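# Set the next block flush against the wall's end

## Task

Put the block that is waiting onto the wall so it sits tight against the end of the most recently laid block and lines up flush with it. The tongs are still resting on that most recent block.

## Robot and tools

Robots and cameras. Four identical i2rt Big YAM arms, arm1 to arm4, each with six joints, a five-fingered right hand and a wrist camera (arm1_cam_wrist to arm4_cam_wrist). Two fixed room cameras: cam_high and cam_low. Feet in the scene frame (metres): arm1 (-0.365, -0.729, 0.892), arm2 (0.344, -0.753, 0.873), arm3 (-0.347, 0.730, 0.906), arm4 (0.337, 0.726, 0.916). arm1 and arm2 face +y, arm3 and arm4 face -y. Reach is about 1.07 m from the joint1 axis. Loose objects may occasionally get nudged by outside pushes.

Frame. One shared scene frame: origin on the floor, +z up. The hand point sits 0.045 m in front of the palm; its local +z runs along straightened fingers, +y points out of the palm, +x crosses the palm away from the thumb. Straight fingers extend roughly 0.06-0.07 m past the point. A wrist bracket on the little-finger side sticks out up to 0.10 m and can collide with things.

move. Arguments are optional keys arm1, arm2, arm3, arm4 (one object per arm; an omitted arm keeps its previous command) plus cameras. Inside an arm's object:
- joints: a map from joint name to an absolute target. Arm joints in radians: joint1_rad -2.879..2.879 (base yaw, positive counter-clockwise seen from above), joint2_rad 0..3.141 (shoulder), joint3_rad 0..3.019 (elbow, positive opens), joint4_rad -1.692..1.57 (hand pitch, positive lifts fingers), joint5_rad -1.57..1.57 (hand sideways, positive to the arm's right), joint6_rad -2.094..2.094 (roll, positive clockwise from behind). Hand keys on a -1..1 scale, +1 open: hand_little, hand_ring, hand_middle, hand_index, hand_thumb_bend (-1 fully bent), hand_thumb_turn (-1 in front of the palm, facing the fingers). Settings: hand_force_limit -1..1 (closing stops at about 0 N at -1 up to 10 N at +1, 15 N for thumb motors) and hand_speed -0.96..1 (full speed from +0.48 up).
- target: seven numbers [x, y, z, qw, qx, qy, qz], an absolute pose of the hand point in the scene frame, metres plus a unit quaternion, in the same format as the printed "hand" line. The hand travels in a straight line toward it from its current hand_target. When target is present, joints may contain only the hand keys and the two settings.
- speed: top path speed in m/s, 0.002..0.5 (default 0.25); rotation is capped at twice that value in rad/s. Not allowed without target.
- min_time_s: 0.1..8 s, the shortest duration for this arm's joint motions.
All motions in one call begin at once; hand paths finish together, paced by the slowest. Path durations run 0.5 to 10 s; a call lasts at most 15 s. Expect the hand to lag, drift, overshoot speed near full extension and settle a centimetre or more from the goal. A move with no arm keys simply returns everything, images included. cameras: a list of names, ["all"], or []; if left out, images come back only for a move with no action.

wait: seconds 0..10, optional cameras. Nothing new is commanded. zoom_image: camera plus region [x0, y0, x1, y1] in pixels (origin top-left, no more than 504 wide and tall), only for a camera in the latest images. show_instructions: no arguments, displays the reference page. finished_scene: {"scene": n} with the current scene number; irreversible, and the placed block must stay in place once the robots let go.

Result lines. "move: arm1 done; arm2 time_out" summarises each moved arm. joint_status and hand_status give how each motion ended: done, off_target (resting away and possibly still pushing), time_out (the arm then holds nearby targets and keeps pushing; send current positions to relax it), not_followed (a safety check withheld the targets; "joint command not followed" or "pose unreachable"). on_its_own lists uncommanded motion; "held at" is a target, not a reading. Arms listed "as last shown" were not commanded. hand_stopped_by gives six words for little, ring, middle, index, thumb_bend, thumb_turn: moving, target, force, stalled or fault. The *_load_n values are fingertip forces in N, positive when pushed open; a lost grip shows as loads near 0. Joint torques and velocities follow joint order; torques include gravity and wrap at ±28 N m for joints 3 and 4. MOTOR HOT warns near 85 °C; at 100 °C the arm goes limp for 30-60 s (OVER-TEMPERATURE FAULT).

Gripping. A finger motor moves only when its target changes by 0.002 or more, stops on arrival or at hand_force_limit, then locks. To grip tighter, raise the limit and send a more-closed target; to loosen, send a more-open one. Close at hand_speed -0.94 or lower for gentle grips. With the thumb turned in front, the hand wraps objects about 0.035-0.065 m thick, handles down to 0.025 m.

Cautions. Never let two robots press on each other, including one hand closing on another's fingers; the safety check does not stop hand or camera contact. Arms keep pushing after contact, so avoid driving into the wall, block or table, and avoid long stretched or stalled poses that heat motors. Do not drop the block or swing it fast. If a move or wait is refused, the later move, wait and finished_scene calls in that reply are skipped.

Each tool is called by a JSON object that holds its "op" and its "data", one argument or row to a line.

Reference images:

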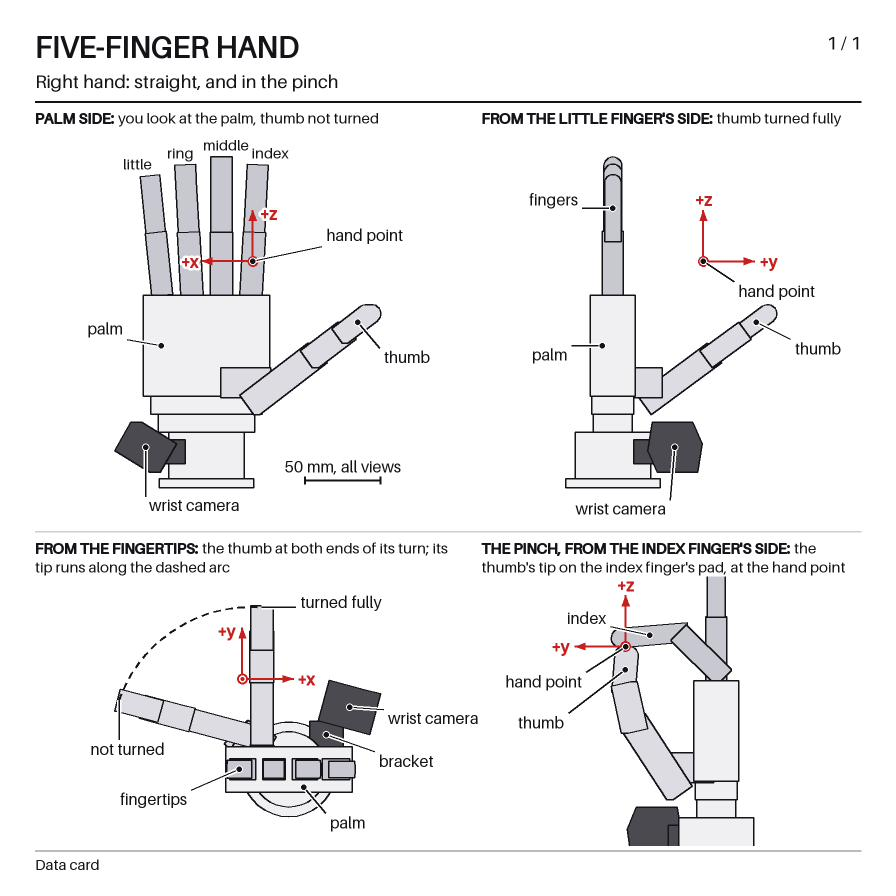

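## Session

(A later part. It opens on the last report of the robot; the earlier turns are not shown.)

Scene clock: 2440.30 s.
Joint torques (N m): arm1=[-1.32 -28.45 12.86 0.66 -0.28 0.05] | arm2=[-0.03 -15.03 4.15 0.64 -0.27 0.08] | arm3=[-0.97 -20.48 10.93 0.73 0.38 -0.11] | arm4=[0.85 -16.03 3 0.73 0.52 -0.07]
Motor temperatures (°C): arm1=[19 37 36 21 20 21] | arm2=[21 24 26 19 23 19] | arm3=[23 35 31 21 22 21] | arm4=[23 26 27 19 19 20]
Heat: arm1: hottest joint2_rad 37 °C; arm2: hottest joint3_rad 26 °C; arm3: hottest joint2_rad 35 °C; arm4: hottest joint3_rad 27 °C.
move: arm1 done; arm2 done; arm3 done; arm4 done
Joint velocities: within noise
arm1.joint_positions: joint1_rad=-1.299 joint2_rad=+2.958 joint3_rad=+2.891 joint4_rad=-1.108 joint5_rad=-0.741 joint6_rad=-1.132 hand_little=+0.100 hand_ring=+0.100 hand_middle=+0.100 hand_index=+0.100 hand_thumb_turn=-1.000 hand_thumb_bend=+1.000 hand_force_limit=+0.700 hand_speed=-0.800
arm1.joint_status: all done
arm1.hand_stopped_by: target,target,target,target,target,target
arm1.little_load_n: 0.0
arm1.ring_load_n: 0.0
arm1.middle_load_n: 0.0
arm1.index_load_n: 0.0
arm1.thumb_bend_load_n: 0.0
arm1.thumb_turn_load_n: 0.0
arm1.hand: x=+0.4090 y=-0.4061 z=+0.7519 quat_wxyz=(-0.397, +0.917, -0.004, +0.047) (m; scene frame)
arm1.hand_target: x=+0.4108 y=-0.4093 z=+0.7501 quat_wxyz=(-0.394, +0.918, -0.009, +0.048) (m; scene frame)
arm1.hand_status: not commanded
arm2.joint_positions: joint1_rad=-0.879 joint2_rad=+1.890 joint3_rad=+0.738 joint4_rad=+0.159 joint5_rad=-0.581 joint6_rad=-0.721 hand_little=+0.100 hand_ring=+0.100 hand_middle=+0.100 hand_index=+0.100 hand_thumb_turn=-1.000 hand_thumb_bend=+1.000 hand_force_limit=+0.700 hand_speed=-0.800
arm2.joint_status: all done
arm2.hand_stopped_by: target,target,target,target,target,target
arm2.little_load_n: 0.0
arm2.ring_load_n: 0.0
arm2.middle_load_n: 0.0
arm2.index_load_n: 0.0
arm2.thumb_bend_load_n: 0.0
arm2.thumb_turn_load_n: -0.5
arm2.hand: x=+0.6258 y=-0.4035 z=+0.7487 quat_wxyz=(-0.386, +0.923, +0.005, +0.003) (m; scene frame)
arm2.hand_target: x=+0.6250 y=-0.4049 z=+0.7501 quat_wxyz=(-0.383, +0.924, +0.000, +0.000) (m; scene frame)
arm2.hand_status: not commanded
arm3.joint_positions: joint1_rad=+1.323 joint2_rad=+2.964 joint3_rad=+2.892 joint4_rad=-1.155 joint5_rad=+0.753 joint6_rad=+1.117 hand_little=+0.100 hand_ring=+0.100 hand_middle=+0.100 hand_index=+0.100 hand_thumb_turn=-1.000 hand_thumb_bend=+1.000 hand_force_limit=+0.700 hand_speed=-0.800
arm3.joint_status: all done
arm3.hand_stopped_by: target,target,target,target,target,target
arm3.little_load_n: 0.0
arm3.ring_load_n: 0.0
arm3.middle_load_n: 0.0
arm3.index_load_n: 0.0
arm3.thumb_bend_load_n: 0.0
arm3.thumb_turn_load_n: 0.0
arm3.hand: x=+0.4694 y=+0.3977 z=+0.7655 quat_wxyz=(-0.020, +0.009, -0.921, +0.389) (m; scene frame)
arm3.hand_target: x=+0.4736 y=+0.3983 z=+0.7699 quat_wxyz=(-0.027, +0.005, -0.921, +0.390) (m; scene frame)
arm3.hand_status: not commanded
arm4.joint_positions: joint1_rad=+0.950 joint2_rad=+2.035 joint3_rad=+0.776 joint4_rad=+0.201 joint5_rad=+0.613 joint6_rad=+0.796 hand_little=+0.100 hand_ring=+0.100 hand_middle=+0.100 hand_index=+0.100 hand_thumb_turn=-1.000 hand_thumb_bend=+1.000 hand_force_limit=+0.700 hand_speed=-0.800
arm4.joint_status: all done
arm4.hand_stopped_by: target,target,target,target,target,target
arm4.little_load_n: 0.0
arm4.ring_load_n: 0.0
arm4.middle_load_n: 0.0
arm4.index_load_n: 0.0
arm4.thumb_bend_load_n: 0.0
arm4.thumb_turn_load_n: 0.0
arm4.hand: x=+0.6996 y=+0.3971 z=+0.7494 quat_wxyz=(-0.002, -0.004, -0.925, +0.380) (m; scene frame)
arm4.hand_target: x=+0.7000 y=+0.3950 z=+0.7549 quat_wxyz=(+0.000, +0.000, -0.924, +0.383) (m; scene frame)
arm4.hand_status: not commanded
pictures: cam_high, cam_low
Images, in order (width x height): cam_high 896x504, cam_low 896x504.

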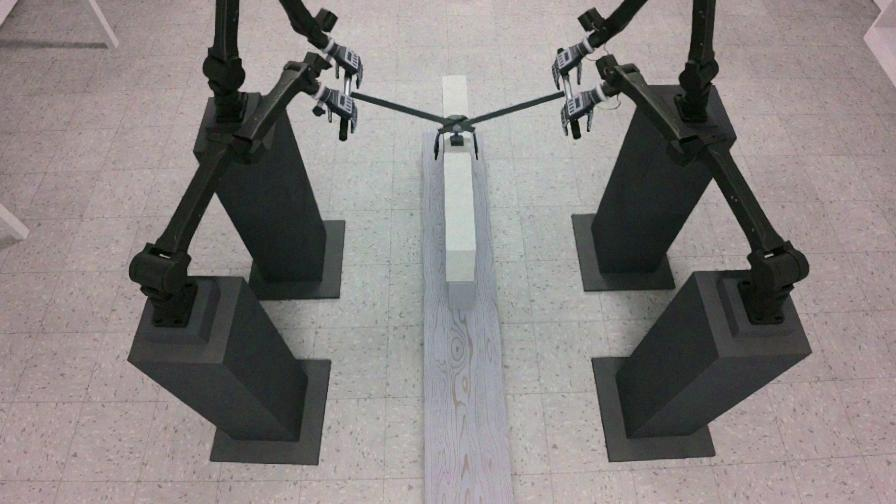

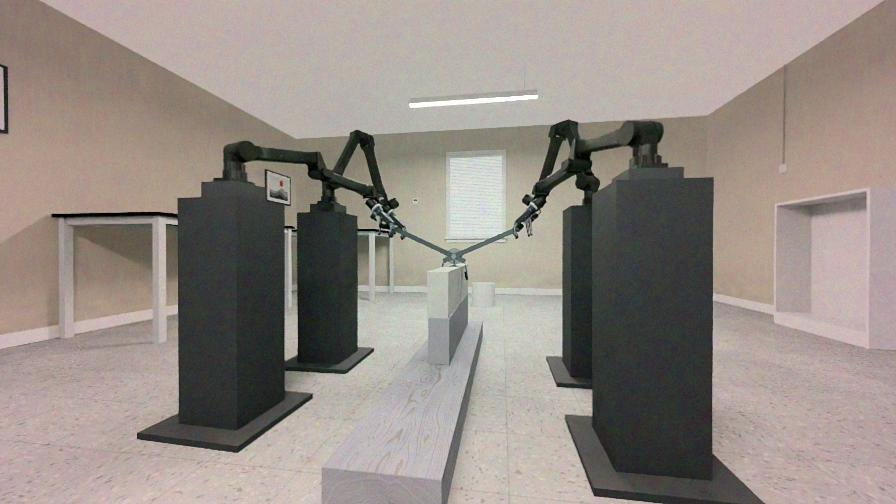

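{"op": "move", "data": {
  "arm1": {"joints":{"hand_little":1,"hand_ring":1,"hand_middle":1,"hand_index":1,"hand_thumb_turn":1}},
  "arm2": {"joints":{"hand_little":1,"hand_ring":1,"hand_middle":1,"hand_index":1,"hand_thumb_turn":1}},
  "arm3": {"joints":{"hand_little":1,"hand_ring":1,"hand_middle":1,"hand_index":1,"hand_thumb_turn":1}},
  "arm4": {"joints":{"hand_little":1,"hand_ring":1,"hand_middle":1,"hand_index":1,"hand_thumb_turn":1}},
  "cameras": ["cam_high", "cam_low", "arm1_cam_wrist", "arm2_cam_wrist", "arm3_cam_wrist", "arm4_cam_wrist"]
}}

Scene clock: 2452.30 s.
Joint torques (N m): arm1=[-1.14 -28.28 12.88 0.65 -0.3 0.04] | arm2=[0.09 -15.15 4.18 0.62 -0.27 0.07] | arm3=[-0.97 -20.48 10.95 0.92 0.47 0.07] | arm4=[0.67 -15.38 3.06 0.84 0.49 0.5]
Motor temperatures (°C): arm1=[19 37 37 21 20 21] | arm2=[21 23 25 19 23 19] | arm3=[23 36 32 21 22 21] | arm4=[23 26 26 19 19 20]
Heat: arm1: hottest joint2_rad 37 °C; arm2: hottest joint3_rad 25 °C; arm3: hottest joint2_rad 36 °C; arm4: hottest joint2_rad 26 °C.
move: arm1 done; arm2 done; arm3 done; arm4 off_target
Joint velocities: within noise
arm1.joint_positions: joint1_rad=-1.299 joint2_rad=+2.958 joint3_rad=+2.891 joint4_rad=-1.108 joint5_rad=-0.741 joint6_rad=-1.131 hand_little=+1.000 hand_ring=+1.000 hand_middle=+1.000 hand_index=+1.000 hand_thumb_turn=+1.000 hand_thumb_bend=+1.000 hand_force_limit=+0.700 hand_speed=-0.800
arm1.joint_status: all done
arm1.hand_stopped_by: target,target,target,target,target,target
arm1.little_load_n: 0.0
arm1.ring_load_n: 0.0
arm1.middle_load_n: 0.0
arm1.index_load_n: 0.0
arm1.thumb_bend_load_n: 0.0
arm1.thumb_turn_load_n: 0.0
arm1.hand: x=+0.4089 y=-0.4060 z=+0.7519 quat_wxyz=(-0.397, +0.917, -0.005, +0.046) (m; scene frame)
arm1.hand_target: x=+0.4108 y=-0.4092 z=+0.7501 quat_wxyz=(-0.394, +0.918, -0.009, +0.048) (m; scene frame)
arm1.hand_status: not commanded
arm2.joint_positions: joint1_rad=-0.879 joint2_rad=+1.890 joint3_rad=+0.738 joint4_rad=+0.159 joint5_rad=-0.581 joint6_rad=-0.720 hand_little=+1.000 hand_ring=+1.000 hand_middle=+1.000 hand_index=+1.000 hand_thumb_turn=+0.999 hand_thumb_bend=+1.000 hand_force_limit=+0.700 hand_speed=-0.800
arm2.joint_status: all done
arm2.hand_stopped_by: target,target,target,target,target,target
arm2.little_load_n: 0.0
arm2.ring_load_n: -0.5
arm2.middle_load_n: 0.0
arm2.index_load_n: 0.0
arm2.thumb_bend_load_n: 0.5
arm2.thumb_turn_load_n: -4.0
arm2.hand: x=+0.6256 y=-0.4034 z=+0.7488 quat_wxyz=(-0.386, +0.923, +0.005, +0.003) (m; scene frame)
arm2.hand_target: x=+0.6250 y=-0.4049 z=+0.7501 quat_wxyz=(-0.383, +0.924, +0.000, +0.000) (m; scene frame)
arm2.hand_status: not commanded
arm3.joint_positions: joint1_rad=+1.323 joint2_rad=+2.964 joint3_rad=+2.892 joint4_rad=-1.160 joint5_rad=+0.752 joint6_rad=+1.099 hand_little=+1.000 hand_ring=+1.000 hand_middle=+1.000 hand_index=+1.000 hand_thumb_turn=+0.999 hand_thumb_bend=+1.000 hand_force_limit=+0.700 hand_speed=-0.800
arm3.joint_status: all done
arm3.hand_stopped_by: target,target,target,target,target,target
arm3.little_load_n: 0.0
arm3.ring_load_n: 0.0
arm3.middle_load_n: 0.0
arm3.index_load_n: 0.0
arm3.thumb_bend_load_n: 0.5
arm3.thumb_turn_load_n: -3.5
arm3.hand: x=+0.4674 y=+0.3987 z=+0.7646 quat_wxyz=(-0.015, +0.018, -0.921, +0.388) (m; scene frame)
arm3.hand_target: x=+0.4736 y=+0.3983 z=+0.7699 quat_wxyz=(-0.027, +0.005, -0.921, +0.390) (m; scene frame)
arm3.hand_status: not commanded
arm4.joint_positions: joint1_rad=+0.950 joint2_rad=+2.035 joint3_rad=+0.776 joint4_rad=+0.196 joint5_rad=+0.615 joint6_rad=+0.735 hand_little=+1.000 hand_ring=+1.000 hand_middle=+1.000 hand_index=+1.000 hand_thumb_turn=+0.878 hand_thumb_bend=+1.000 hand_force_limit=+0.700 hand_speed=-0.800
arm4.joint_status: hand_thumb_turn off_target (ended at +0.878, target +1.000); the others done
arm4.hand_stopped_by: target,target,target,target,target,stalled
arm4.little_load_n: 0.0
arm4.ring_load_n: 0.0
arm4.middle_load_n: 0.0
arm4.index_load_n: 0.0
arm4.thumb_bend_load_n: 0.5
arm4.thumb_turn_load_n: -17.5
arm4.hand: x=+0.6945 y=+0.3988 z=+0.7477 quat_wxyz=(+0.013, +0.025, -0.925, +0.380) (m; scene frame)
arm4.hand_target: x=+0.7000 y=+0.3950 z=+0.7550 quat_wxyz=(+0.000, +0.000, -0.924, +0.383) (m; scene frame)
arm4.hand_status: not commanded
pictures: arm1_cam_wrist, arm2_cam_wrist, arm3_cam_wrist, arm4_cam_wrist, cam_high, cam_low
Images, in order (width x height): arm1_cam_wrist 896x504, arm2_cam_wrist 896x504, arm3_cam_wrist 896x504, arm4_cam_wrist 896x504, cam_high 896x504, cam_low 896x504.

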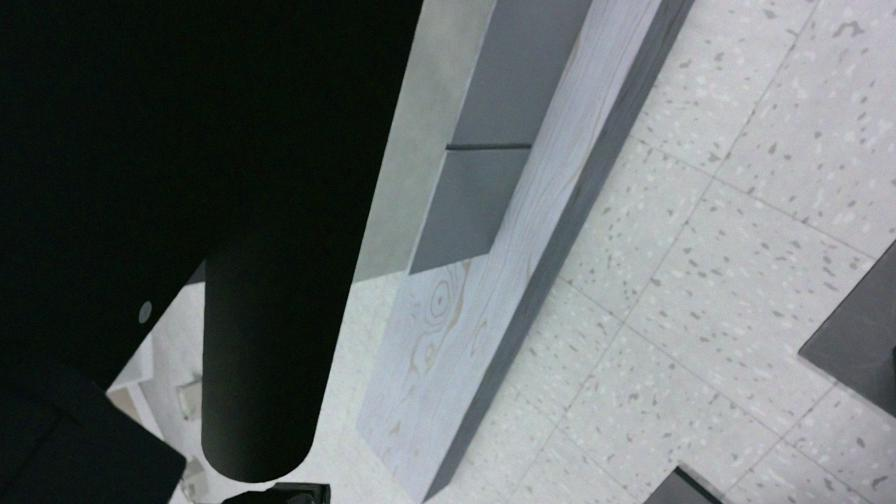

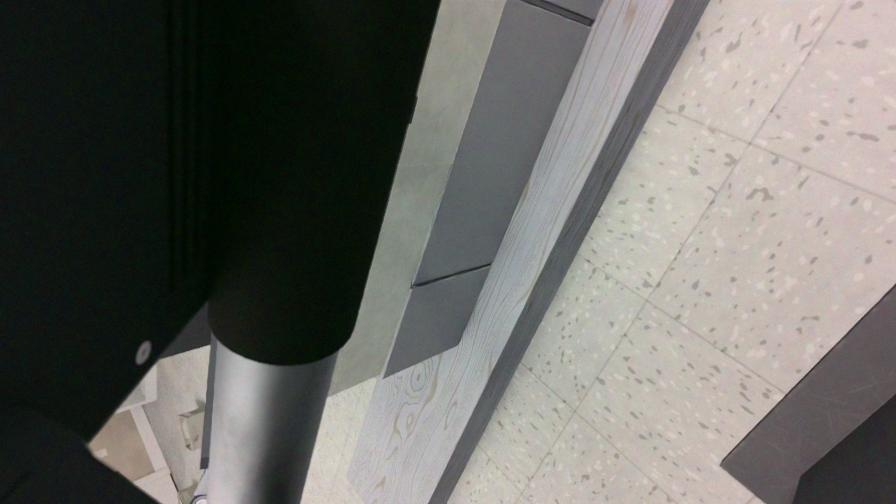

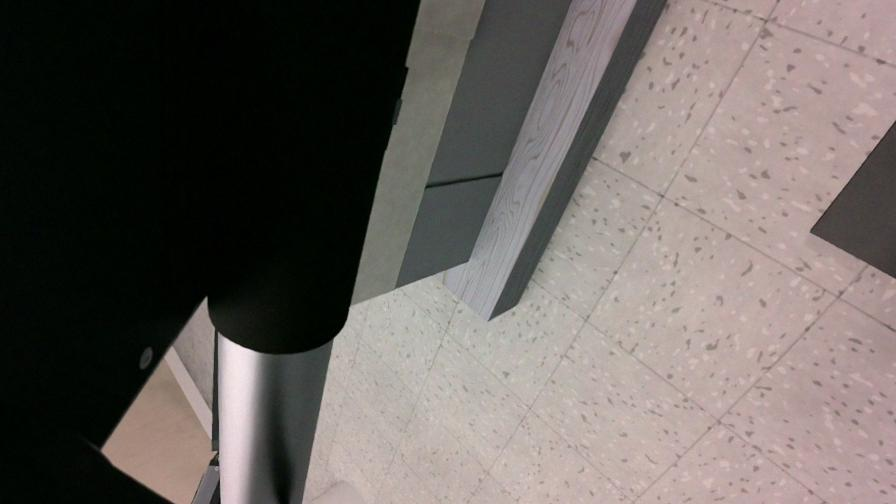

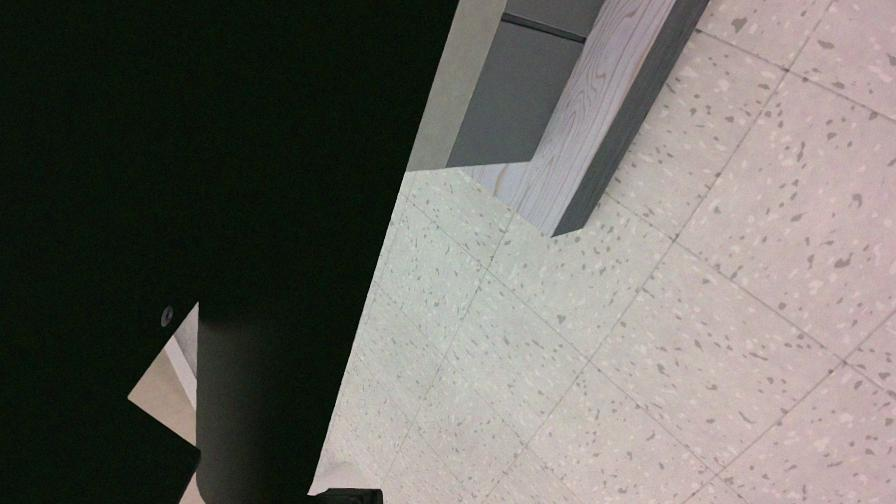

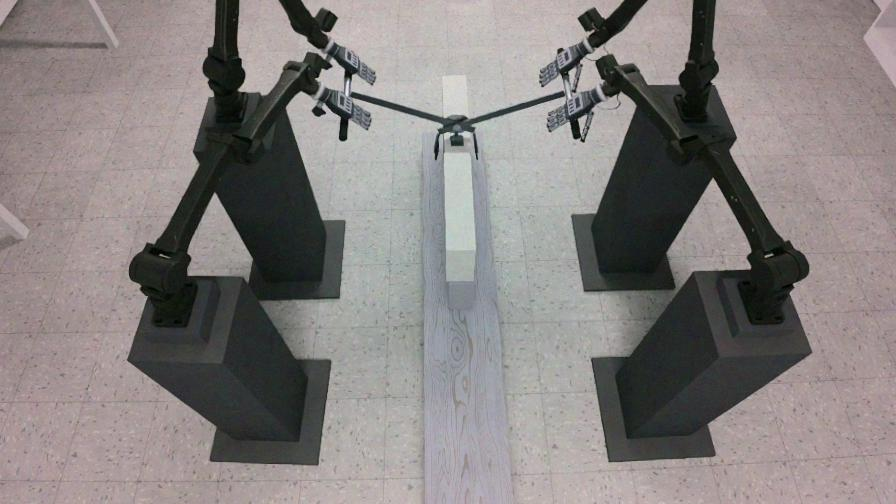

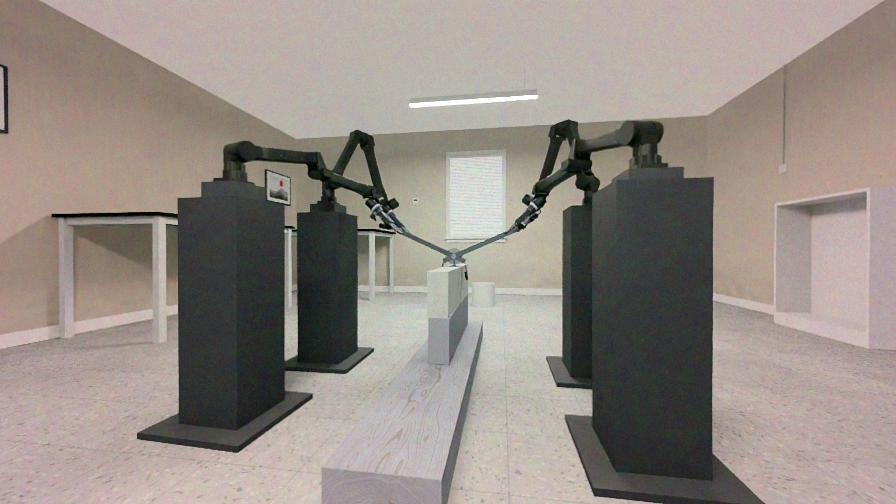

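{"op": "move", "data": {
  "arm4": {"joints":{"hand_thumb_turn":0.6}},
  "arm3": {"joints":{"hand_thumb_turn":0.9}},
  "arm2": {"joints":{"hand_thumb_turn":0.9}}
}}

{"op": "move", "data": {
  "arm1": {"target":[0.409,-0.346,0.812,0.3827,-0.9239,0,0],"speed":0.05},
  "arm2": {"target":[0.626,-0.344,0.810,0.3827,-0.9239,0,0],"speed":0.05},
  "arm3": {"target":[0.465,0.340,0.825,0,0,0.9239,-0.3827],"speed":0.05},
  "arm4": {"target":[0.695,0.338,0.812,0,0,0.9239,-0.3827],"speed":0.05},
  "cameras": ["cam_high", "cam_low"]
}}

{"op": "zoom_image", "data": {
  "camera": "cam_high",
  "region": [300, 20, 620, 180]
}}

{"op": "zoom_image", "data": {
  "camera": "cam_low",
  "region": [360, 180, 560, 320]
}}

Scene clock: 2472.03 s.
Joint torques (N m): arm1=[-1.14 -28.34 12.92 0.77 -0.31 0.04] | arm2=[0.09 -15.09 4.14 0.66 -0.26 0.08] | arm3=[-0.91 -20.48 10.93 0.91 0.47 -0.02] | arm4=[1.32 -15.5 2.91 0.75 0.45 0.23]
Motor temperatures (°C): arm1=[19 37 37 21 20 21] | arm2=[21 23 25 19 23 19] | arm3=[23 36 32 21 22 21] | arm4=[23 26 26 19 19 20]
Heat: arm1: hottest joint2_rad 37 °C; arm2: hottest joint3_rad 25 °C; arm3: hottest joint2_rad 36 °C; arm4: hottest joint2_rad 26 °C.
move: arm2 done; arm3 done; arm4 done
Joint velocities: within noise
arm1: as last shown
arm1.ring_load_n: -0.5
arm1.thumb_turn_load_n: -0.5
arm2.joint_positions: joint1_rad=-0.879 joint2_rad=+1.890 joint3_rad=+0.738 joint4_rad=+0.159 joint5_rad=-0.582 joint6_rad=-0.720 hand_little=+1.000 hand_ring=+1.000 hand_middle=+1.000 hand_index=+1.000 hand_thumb_turn=+0.900 hand_thumb_bend=+1.000 hand_force_limit=+0.700 hand_speed=-0.800
arm2.joint_status: all done
arm2.hand_stopped_by: target,target,target,target,target,target
arm2.little_load_n: 0.0
arm2.ring_load_n: 0.0
arm2.middle_load_n: 0.0
arm2.index_load_n: 0.0
arm2.thumb_bend_load_n: 0.0
arm2.thumb_turn_load_n: 0.0
arm2.hand: x=+0.6255 y=-0.4033 z=+0.7488 quat_wxyz=(-0.386, +0.923, +0.004, +0.003) (m; scene frame)
arm2.hand_target: x=+0.6250 y=-0.4049 z=+0.7501 quat_wxyz=(-0.383, +0.924, +0.000, +0.000) (m; scene frame)
arm2.hand_status: not commanded
arm3.joint_positions: joint1_rad=+1.323 joint2_rad=+2.964 joint3_rad=+2.892 joint4_rad=-1.160 joint5_rad=+0.752 joint6_rad=+1.108 hand_little=+1.000 hand_ring=+1.000 hand_middle=+1.000 hand_index=+1.000 hand_thumb_turn=+0.900 hand_thumb_bend=+1.000 hand_force_limit=+0.700 hand_speed=-0.800
arm3.joint_status: all done
arm3.hand_stopped_by: target,target,target,target,target,target
arm3.little_load_n: 0.0
arm3.ring_load_n: -0.5
arm3.middle_load_n: 0.0
arm3.index_load_n: 0.0
arm3.thumb_bend_load_n: 0.0
arm3.thumb_turn_load_n: 0.0
arm3.hand: x=+0.4680 y=+0.3986 z=+0.7648 quat_wxyz=(-0.016, +0.014, -0.921, +0.388) (m; scene frame)
arm3.hand_target: x=+0.4736 y=+0.3983 z=+0.7699 quat_wxyz=(-0.027, +0.005, -0.921, +0.390) (m; scene frame)
arm3.hand_status: not commanded
arm4.joint_positions: joint1_rad=+0.950 joint2_rad=+2.035 joint3_rad=+0.776 joint4_rad=+0.196 joint5_rad=+0.615 joint6_rad=+0.767 hand_little=+1.000 hand_ring=+1.000 hand_middle=+1.000 hand_index=+1.000 hand_thumb_turn=+0.600 hand_thumb_bend=+1.000 hand_force_limit=+0.700 hand_speed=-0.800
arm4.joint_status: all done
arm4.hand_stopped_by: target,target,target,target,target,target
arm4.little_load_n: 0.0
arm4.ring_load_n: 0.0
arm4.middle_load_n: 0.0
arm4.index_load_n: 0.0
arm4.thumb_bend_load_n: 0.0
arm4.thumb_turn_load_n: 0.0
arm4.hand: x=+0.6965 y=+0.3981 z=+0.7483 quat_wxyz=(+0.007, +0.010, -0.925, +0.380) (m; scene frame)
arm4.hand_target: x=+0.7000 y=+0.3950 z=+0.7550 quat_wxyz=(+0.000, +0.000, -0.924, +0.383) (m; scene frame)
arm4.hand_status: not commanded
pictures: none

Scene clock: 2474.50 s.
Joint torques (N m): arm1=[-1.85 -30.27 12.93 2.11 -0.51 0.11] | arm2=[1.32 -16.44 8.95 0.79 -0.21 0.12] | arm3=[-3.37 -22.95 11.02 1.33 0.56 -0.21] | arm4=[-1.49 -15.09 6.9 0.68 0.89 -0.04]
Motor temperatures (°C): arm1=[19 37 37 21 20 21] | arm2=[21 23 25 19 23 19] | arm3=[23 36 32 21 22 21] | arm4=[23 26 26 19 19 20]
Heat: arm1: hottest joint2_rad 37 °C; arm2: hottest joint3_rad 25 °C; arm3: hottest joint2_rad 36 °C; arm4: hottest joint2_rad 26 °C.
move: arm1 off_target; arm2 off_target; arm3 off_target; arm4 off_target
Joint velocities: within noise
arm1.joint_positions: joint1_rad=-1.229 joint2_rad=+2.907 joint3_rad=+2.891 joint4_rad=-1.105 joint5_rad=-0.707 joint6_rad=-1.021 hand_little=+1.000 hand_ring=+1.000 hand_middle=+1.000 hand_index=+1.000 hand_thumb_turn=+1.000 hand_thumb_bend=+1.000 hand_force_limit=+0.700 hand_speed=-0.800
arm1.joint_status: not commanded
arm1.hand_stopped_by: target,target,target,target,target,target
arm1.little_load_n: 0.0
arm1.ring_load_n: 0.0
arm1.middle_load_n: 0.0
arm1.index_load_n: 0.0
arm1.thumb_bend_load_n: 0.5
arm1.thumb_turn_load_n: -0.5
arm1.hand: x=+0.3937 y=-0.3505 z=+0.7924 quat_wxyz=(-0.395, +0.918, -0.016, +0.042) (m; scene frame)
arm1.hand_target: x=+0.4068 y=-0.3468 z=+0.8123 quat_wxyz=(-0.404, +0.912, -0.013, +0.064) (m; scene frame)
arm1.hand_status: off_target (0.025 m and 5.4 deg from the pose sent, 0.085 m and 5.6 deg at the start; a joint's target at an end of its range on 68 of 74 steps)
arm2.joint_positions: joint1_rad=-0.787 joint2_rad=+1.803 joint3_rad=+0.817 joint4_rad=-0.010 joint5_rad=-0.523 joint6_rad=-0.623 hand_little=+1.000 hand_ring=+1.000 hand_middle=+1.000 hand_index=+1.000 hand_thumb_turn=+0.900 hand_thumb_bend=+1.000 hand_force_limit=+0.700 hand_speed=-0.800
arm2.joint_status: not commanded
arm2.hand_stopped_by: target,target,target,target,target,target
arm2.little_load_n: 0.0
arm2.ring_load_n: 0.0
arm2.middle_load_n: 0.0
arm2.index_load_n: 0.0
arm2.thumb_bend_load_n: 0.0
arm2.thumb_turn_load_n: 0.0
arm2.hand: x=+0.6131 y=-0.3652 z=+0.7910 quat_wxyz=(-0.368, +0.930, -0.007, -0.013) (m; scene frame)
arm2.hand_target: x=+0.6252 y=-0.3447 z=+0.8105 quat_wxyz=(-0.383, +0.924, +0.000, +0.000) (m; scene frame)
arm2.hand_status: off_target (0.031 m and 2.5 deg from the pose sent, 0.085 m and 0.7 deg at the start)
arm3.joint_positions: joint1_rad=+1.281 joint2_rad=+2.930 joint3_rad=+2.892 joint4_rad=-1.161 joint5_rad=+0.725 joint6_rad=+1.034 hand_little=+1.000 hand_ring=+1.000 hand_middle=+1.000 hand_index=+1.000 hand_thumb_turn=+0.900 hand_thumb_bend=+1.000 hand_force_limit=+0.700 hand_speed=-0.800
arm3.joint_status: not commanded
arm3.hand_stopped_by: target,target,target,target,target,target
arm3.little_load_n: 0.0
arm3.ring_load_n: 0.0
arm3.middle_load_n: 0.0
arm3.index_load_n: 0.0
arm3.thumb_bend_load_n: 0.0
arm3.thumb_turn_load_n: -0.5
arm3.hand: x=+0.4593 y=+0.3677 z=+0.7902 quat_wxyz=(-0.014, +0.025, -0.923, +0.383) (m; scene frame)
arm3.hand_target: x=+0.4623 y=+0.3410 z=+0.8252 quat_wxyz=(-0.033, +0.005, -0.918, +0.394) (m; scene frame)
arm3.hand_status: off_target (0.045 m and 3.3 deg from the pose sent, 0.084 m and 2.6 deg at the start; a joint's target at an end of its range on 67 of 74 steps)
arm4.joint_positions: joint1_rad=+0.870 joint2_rad=+1.910 joint3_rad=+0.806 joint4_rad=+0.074 joint5_rad=+0.545 joint6_rad=+0.678 hand_little=+1.000 hand_ring=+1.000 hand_middle=+1.000 hand_index=+1.000 hand_thumb_turn=+0.600 hand_thumb_bend=+1.000 hand_force_limit=+0.700 hand_speed=-0.800
arm4.joint_status: not commanded
arm4.hand_stopped_by: target,target,target,target,target,target
arm4.little_load_n: 0.0
arm4.ring_load_n: 0.0
arm4.middle_load_n: 0.0
arm4.index_load_n: 0.0
arm4.thumb_bend_load_n: 0.5
arm4.thumb_turn_load_n: -1.0
arm4.hand: x=+0.6915 y=+0.3678 z=+0.7960 quat_wxyz=(+0.002, +0.019, -0.930, +0.367) (m; scene frame)
arm4.hand_target: x=+0.6940 y=+0.3387 z=+0.8126 quat_wxyz=(+0.000, +0.000, -0.924, +0.383) (m; scene frame)
arm4.hand_status: off_target (0.034 m and 2.9 deg from the pose sent, 0.088 m and 1.4 deg at the start)
pictures: cam_high, cam_low
Images, in order (width x height): cam_high 896x504, cam_low 896x504.

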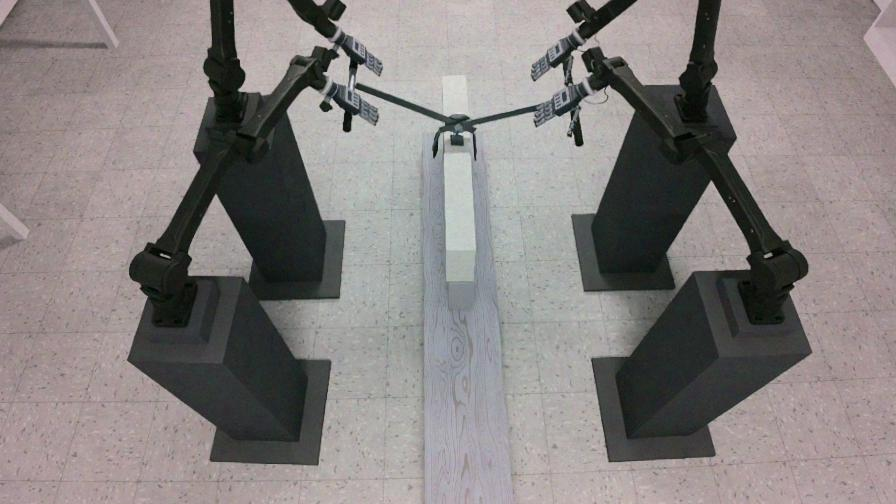

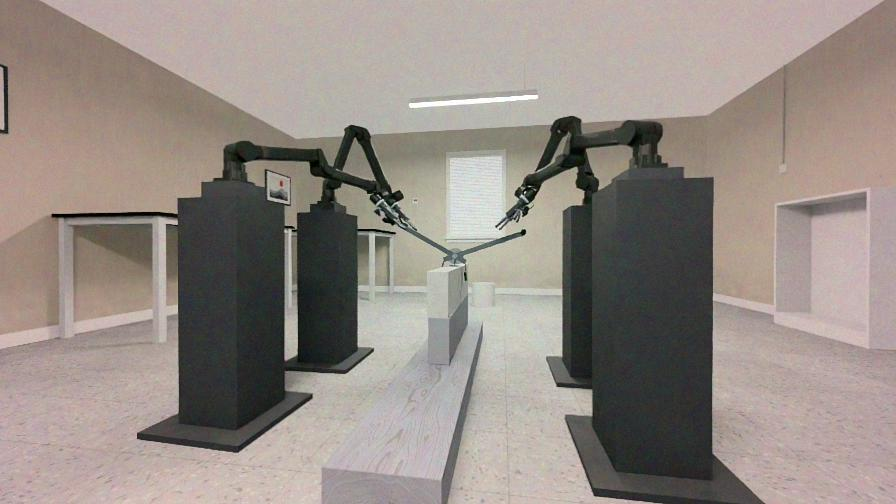

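Scaled by 1.575.

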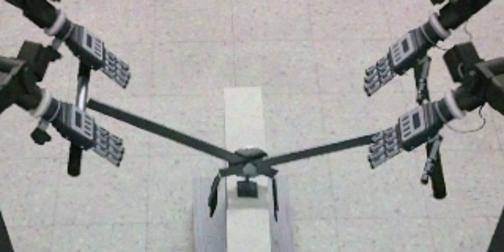

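Scaled by 2.520.

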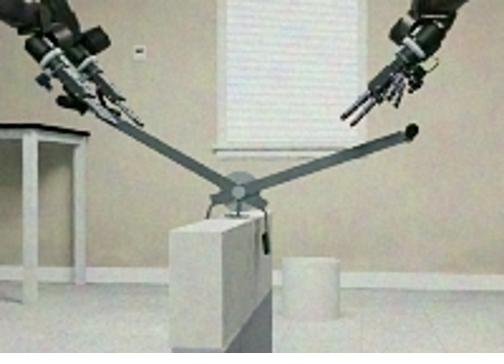

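{"op": "move", "data": {
  "arm1": {"target":[0.400,-0.340,0.880,0.3827,-0.9239,0,0],"speed":0.05},
  "arm2": {"target":[0.615,-0.340,0.880,0.3827,-0.9239,0,0],"speed":0.05},
  "arm3": {"target":[0.467,0.395,0.775,0,0,0.9239,-0.3827],"speed":0.05},
  "arm4": {"target":[0.695,0.395,0.758,0,0,0.9239,-0.3827],"speed":0.05},
  "cameras": ["cam_high", "cam_low", "arm3_cam_wrist", "arm4_cam_wrist"]
}}

{"op": "zoom_image", "data": {
  "camera": "cam_high",
  "region": [300, 20, 620, 180]
}}

{"op": "zoom_image", "data": {
  "camera": "cam_low",
  "region": [360, 180, 560, 320]
}}

Scene clock: 2498.20 s.
Joint torques (N m): arm1=[-0.09 -30.39 12.94 1.13 -0.53 0.09] | arm2=[1.2 -15.38 10.92 0.81 -0.21 0.12] | arm3=[-0.85 -20.66 10.91 0.94 0.61 -0.05] | arm4=[1.26 -12.04 2.88 1.66 0.58 0.22]
Motor temperatures (°C): arm1=[19 38 38 21 20 21] | arm2=[21 24 26 19 22 19] | arm3=[23 36 32 21 22 21] | arm4=[23 27 27 19 20 20]
Heat: arm1: hottest joint2_rad 38 °C; arm2: hottest joint3_rad 26 °C; arm3: hottest joint2_rad 36 °C; arm4: hottest joint2_rad 27 °C.
move: arm1 off_target; arm2 off_target; arm3 off_target; arm4 done
Joint velocities: within noise
arm1.joint_positions: joint1_rad=-1.229 joint2_rad=+2.823 joint3_rad=+2.891 joint4_rad=-1.156 joint5_rad=-0.707 joint6_rad=-1.008 hand_little=+1.000 hand_ring=+1.000 hand_middle=+1.000 hand_index=+1.000 hand_thumb_turn=+1.000 hand_thumb_bend=+1.000 hand_force_limit=+0.700 hand_speed=-0.800
arm1.joint_status: not commanded
arm1.hand_stopped_by: target,target,target,target,target,target
arm1.little_load_n: 0.0
arm1.ring_load_n: 0.0
arm1.middle_load_n: -0.5
arm1.index_load_n: 0.0
arm1.thumb_bend_load_n: 0.0
arm1.thumb_turn_load_n: 0.0
arm1.hand: x=+0.3968 y=-0.3488 z=+0.8584 quat_wxyz=(-0.401, +0.915, -0.017, +0.053) (m; scene frame)
arm1.hand_target: x=+0.3984 y=-0.3405 z=+0.8796 quat_wxyz=(-0.406, +0.912, -0.013, +0.063) (m; scene frame)
arm1.hand_status: off_target (0.024 m and 6.8 deg from the pose sent, 0.088 m and 5.4 deg at the start; a joint's target at an end of its range on 73 of 76 steps)
arm2.joint_positions: joint1_rad=-0.764 joint2_rad=+1.636 joint3_rad=+0.837 joint4_rad=-0.193 joint5_rad=-0.509 joint6_rad=-0.600 hand_little=+1.000 hand_ring=+1.000 hand_middle=+1.000 hand_index=+1.000 hand_thumb_turn=+0.900 hand_thumb_bend=+1.000 hand_force_limit=+0.700 hand_speed=-0.800
arm2.joint_status: not commanded
arm2.hand_stopped_by: target,target,target,target,target,target
arm2.little_load_n: 0.0
arm2.ring_load_n: 0.0
arm2.middle_load_n: 0.0
arm2.index_load_n: 0.0
arm2.thumb_bend_load_n: 0.0
arm2.thumb_turn_load_n: 0.0
arm2.hand: x=+0.6023 y=-0.3624 z=+0.8564 quat_wxyz=(-0.365, +0.931, -0.008, -0.015) (m; scene frame)
arm2.hand_target: x=+0.6142 y=-0.3409 z=+0.8806 quat_wxyz=(-0.383, +0.924, +0.000, +0.000) (m; scene frame)
arm2.hand_status: off_target (0.035 m and 2.9 deg from the pose sent, 0.092 m and 2.5 deg at the start)
arm3.joint_positions: joint1_rad=+1.317 joint2_rad=+2.957 joint3_rad=+2.892 joint4_rad=-1.200 joint5_rad=+0.750 joint6_rad=+1.121 hand_little=+1.000 hand_ring=+1.000 hand_middle=+1.000 hand_index=+1.000 hand_thumb_turn=+0.900 hand_thumb_bend=+1.000 hand_force_limit=+0.700 hand_speed=-0.800
arm3.joint_status: not commanded
arm3.hand_stopped_by: target,target,target,target,target,target
arm3.little_load_n: 0.0
arm3.ring_load_n: 0.0
arm3.middle_load_n: 0.0
arm3.index_load_n: 0.0
arm3.thumb_bend_load_n: 0.0
arm3.thumb_turn_load_n: -0.5
arm3.hand: x=+0.4593 y=+0.3960 z=+0.7676 quat_wxyz=(-0.004, +0.011, -0.924, +0.382) (m; scene frame)
arm3.hand_target: x=+0.4658 y=+0.3955 z=+0.7750 quat_wxyz=(-0.015, +0.003, -0.922, +0.387) (m; scene frame)
arm3.hand_status: off_target (0.011 m and 1.4 deg from the pose sent, 0.032 m and 3.3 deg at the start; a joint's target at an end of its range on 42 of 76 steps)
arm4.joint_positions: joint1_rad=+0.931 joint2_rad=+1.987 joint3_rad=+0.769 joint4_rad=+0.178 joint5_rad=+0.608 joint6_rad=+0.759 hand_little=+1.000 hand_ring=+1.000 hand_middle=+1.000 hand_index=+1.000 hand_thumb_turn=+0.600 hand_thumb_bend=+1.000 hand_force_limit=+0.700 hand_speed=-0.800
arm4.joint_status: not commanded
arm4.hand_stopped_by: target,target,target,target,target,target
arm4.little_load_n: 0.5
arm4.ring_load_n: 0.0
arm4.middle_load_n: 0.0
arm4.index_load_n: 0.0
arm4.thumb_bend_load_n: 0.0
arm4.thumb_turn_load_n: 0.0
arm4.hand: x=+0.6951 y=+0.3892 z=+0.7664 quat_wxyz=(+0.001, +0.002, -0.923, +0.384) (m; scene frame)
arm4.hand_target: x=+0.6948 y=+0.3951 z=+0.7582 quat_wxyz=(+0.000, +0.000, -0.924, +0.383) (m; scene frame)
arm4.hand_status: done (0.010 m and 0.3 deg from the pose sent, 0.047 m and 2.9 deg at the start)
pictures: arm3_cam_wrist, arm4_cam_wrist, cam_high, cam_low
Images, in order (width x height): arm3_cam_wrist 896x504, arm4_cam_wrist 896x504, cam_high 896x504, cam_low 896x504.

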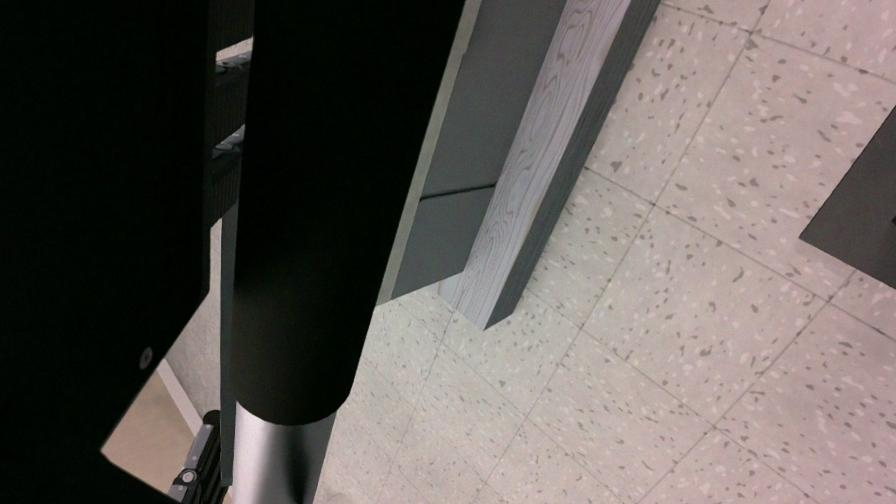

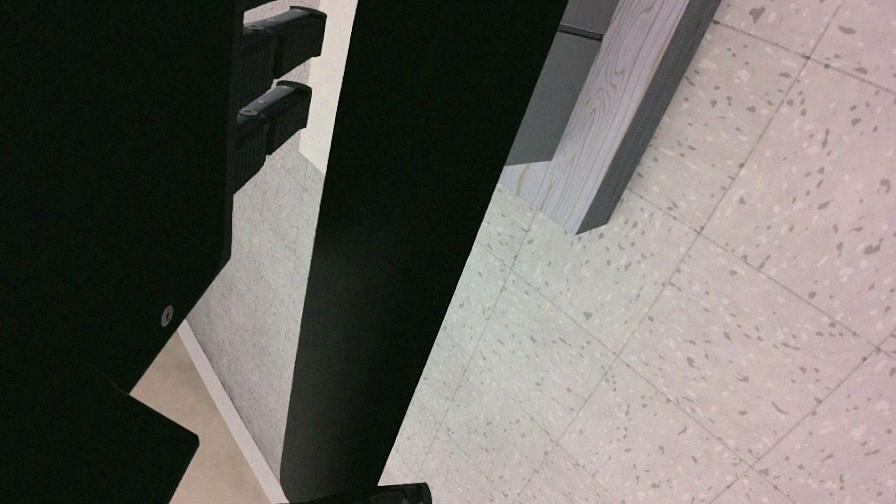

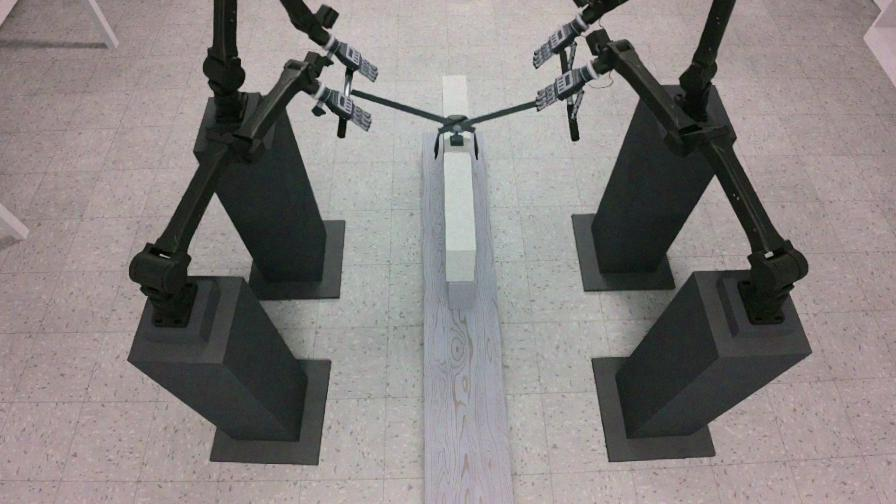

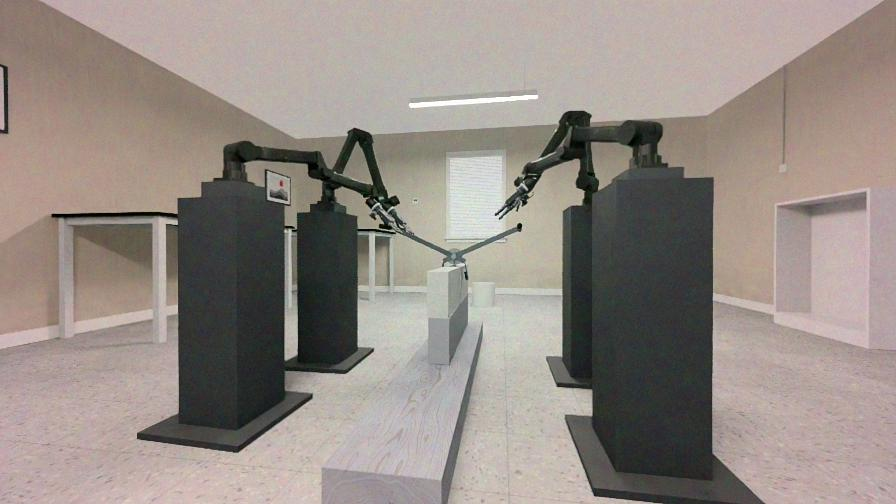

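Scaled by 1.575.

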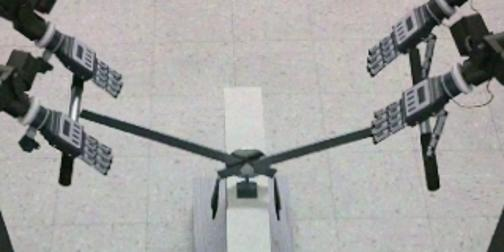

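Scaled by 2.520.

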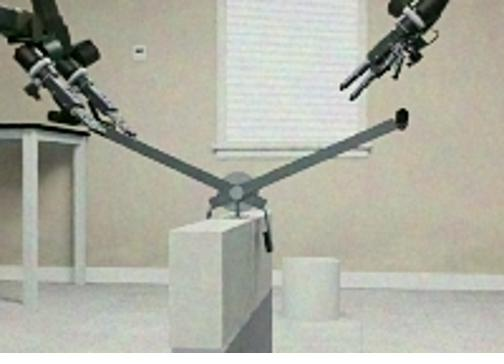

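{"op": "move", "data": {
  "arm3": {"target":[0.465,0.425,0.800,0,0,0.9239,-0.3827],"speed":0.05},
  "arm4": {"target":[0.695,0.425,0.798,0,0,0.9239,-0.3827],"speed":0.05},
  "cameras": ["cam_high", "cam_low", "arm3_cam_wrist", "arm4_cam_wrist"]
}}

{"op": "zoom_image", "data": {
  "camera": "cam_high",
  "region": [300, 20, 620, 180]
}}

{"op": "zoom_image", "data": {
  "camera": "cam_low",
  "region": [360, 180, 560, 320]
}}

Scene clock: 2519.73 s.
Joint torques (N m): arm1=[-0.09 -30.33 13.05 0.98 -0.51 0.12] | arm2=[1.38 -15.21 10.93 0.85 -0.21 0.12] | arm3=[-0.21 -22.3 10.74 0.57 0.58 -0.07] | arm4=[1.61 -14.56 2.82 0.64 0.64 0.23]
Motor temperatures (°C): arm1=[19 40 38 21 20 21] | arm2=[21 24 29 19 22 19] | arm3=[23 34 32 21 22 21] | arm4=[23 27 26 19 20 20]
Heat: arm1: hottest joint2_rad 40 °C; arm2: hottest joint3_rad 29 °C; arm3: hottest joint2_rad 34 °C; arm4: hottest joint2_rad 27 °C.
move: arm3 off_target; arm4 done
Joint velocities: within noise
arm1, arm2: as last shown
arm1.middle_load_n: 0.0
arm3.joint_positions: joint1_rad=+1.345 joint2_rad=+2.948 joint3_rad=+2.892 joint4_rad=-1.298 joint5_rad=+0.764 joint6_rad=+1.189 hand_little=+1.000 hand_ring=+1.000 hand_middle=+1.000 hand_index=+1.000 hand_thumb_turn=+0.900 hand_thumb_bend=+1.000 hand_force_limit=+0.700 hand_speed=-0.800
arm3.joint_status: not commanded
arm3.hand_stopped_by: target,target,target,target,target,target
arm3.little_load_n: 0.0
arm3.ring_load_n: 0.0
arm3.middle_load_n: 0.0
arm3.index_load_n: 0.0
arm3.thumb_bend_load_n: 0.0
arm3.thumb_turn_load_n: 0.0
arm3.hand: x=+0.4504 y=+0.4212 z=+0.7714 quat_wxyz=(+0.019, +0.009, -0.926, +0.377) (m; scene frame)
arm3.hand_target: x=+0.4639 y=+0.4254 z=+0.7998 quat_wxyz=(-0.002, +0.001, -0.924, +0.383) (m; scene frame)
arm3.hand_status: off_target (0.032 m and 2.5 deg from the pose sent, 0.044 m and 1.4 deg at the start)
arm4.joint_positions: joint1_rad=+0.993 joint2_rad=+1.888 joint3_rad=+0.723 joint4_rad=+0.073 joint5_rad=+0.639 joint6_rad=+0.827 hand_little=+1.000 hand_ring=+1.000 hand_middle=+1.000 hand_index=+1.000 hand_thumb_turn=+0.600 hand_thumb_bend=+1.000 hand_force_limit=+0.700 hand_speed=-0.800
arm4.joint_status: not commanded
arm4.hand_stopped_by: target,target,target,target,target,target
arm4.little_load_n: 0.0
arm4.ring_load_n: 0.0
arm4.middle_load_n: 0.0
arm4.index_load_n: 0.0
arm4.thumb_bend_load_n: 0.0
arm4.thumb_turn_load_n: 0.0
arm4.hand: x=+0.6927 y=+0.4209 z=+0.7904 quat_wxyz=(+0.006, +0.004, -0.925, +0.380) (m; scene frame)
arm4.hand_target: x=+0.6949 y=+0.4249 z=+0.7978 quat_wxyz=(+0.000, +0.000, -0.924, +0.383) (m; scene frame)
arm4.hand_status: done (0.009 m and 0.8 deg from the pose sent, 0.048 m and 0.3 deg at the start)
pictures: arm3_cam_wrist, arm4_cam_wrist, cam_high, cam_low
Images, in order (width x height): arm3_cam_wrist 896x504, arm4_cam_wrist 896x504, cam_high 896x504, cam_low 896x504.

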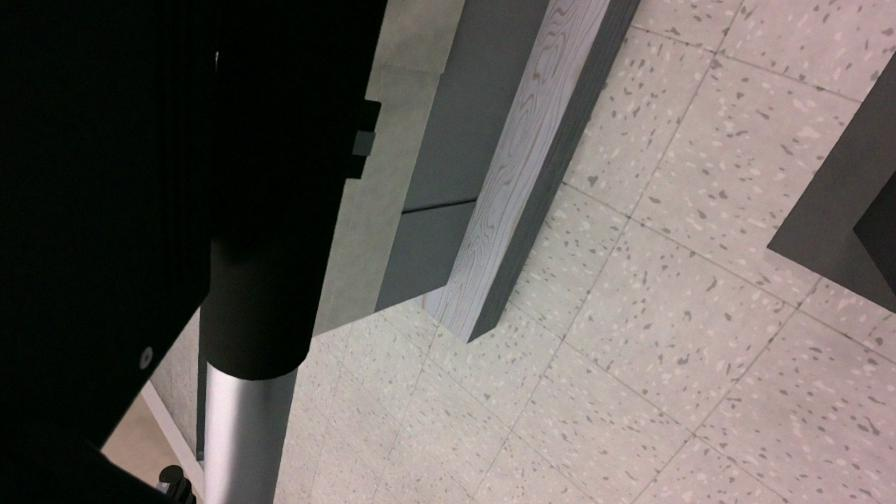

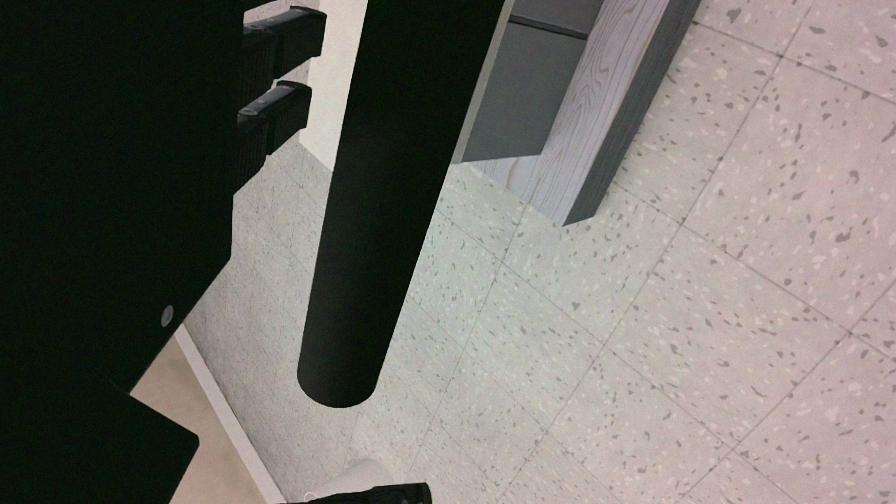

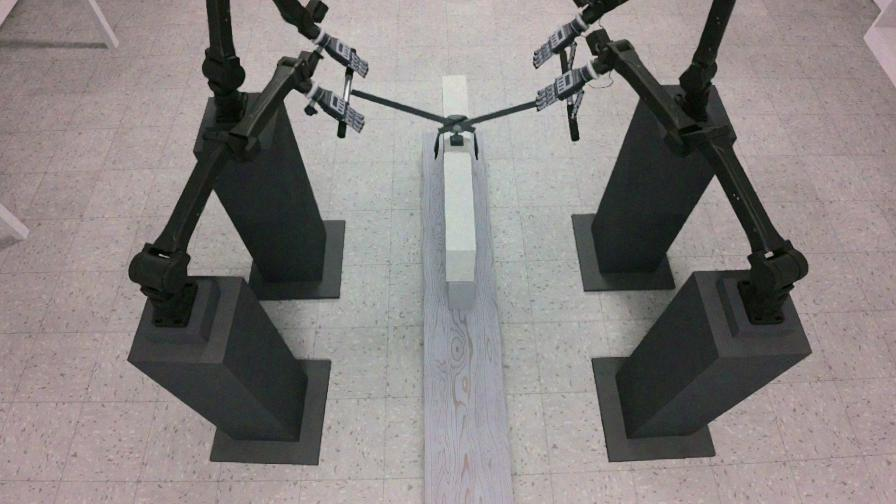

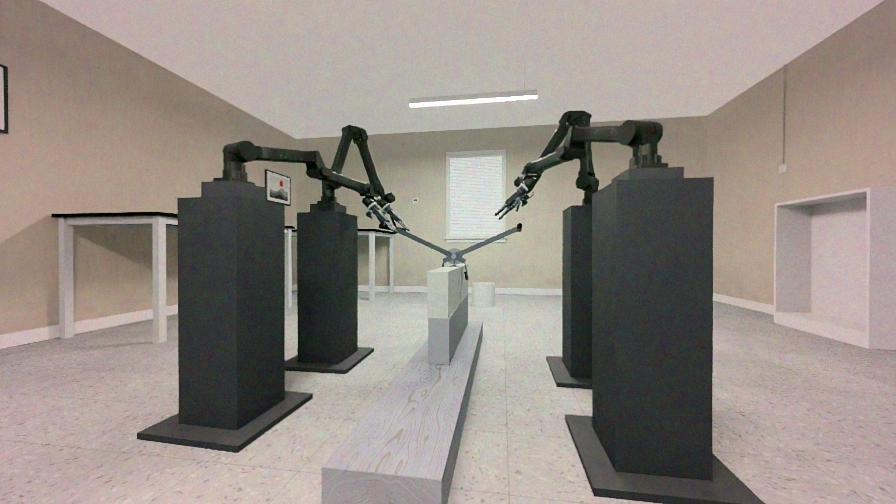

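Scaled by 1.575.

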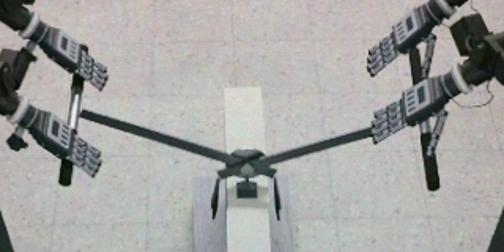

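Scaled by 2.520.

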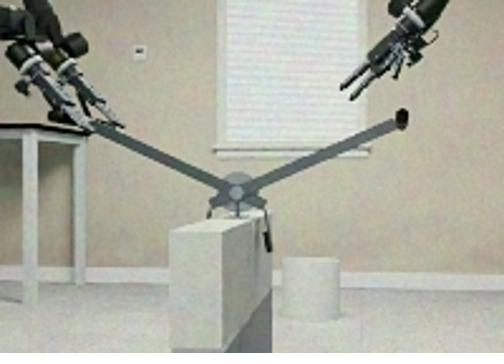

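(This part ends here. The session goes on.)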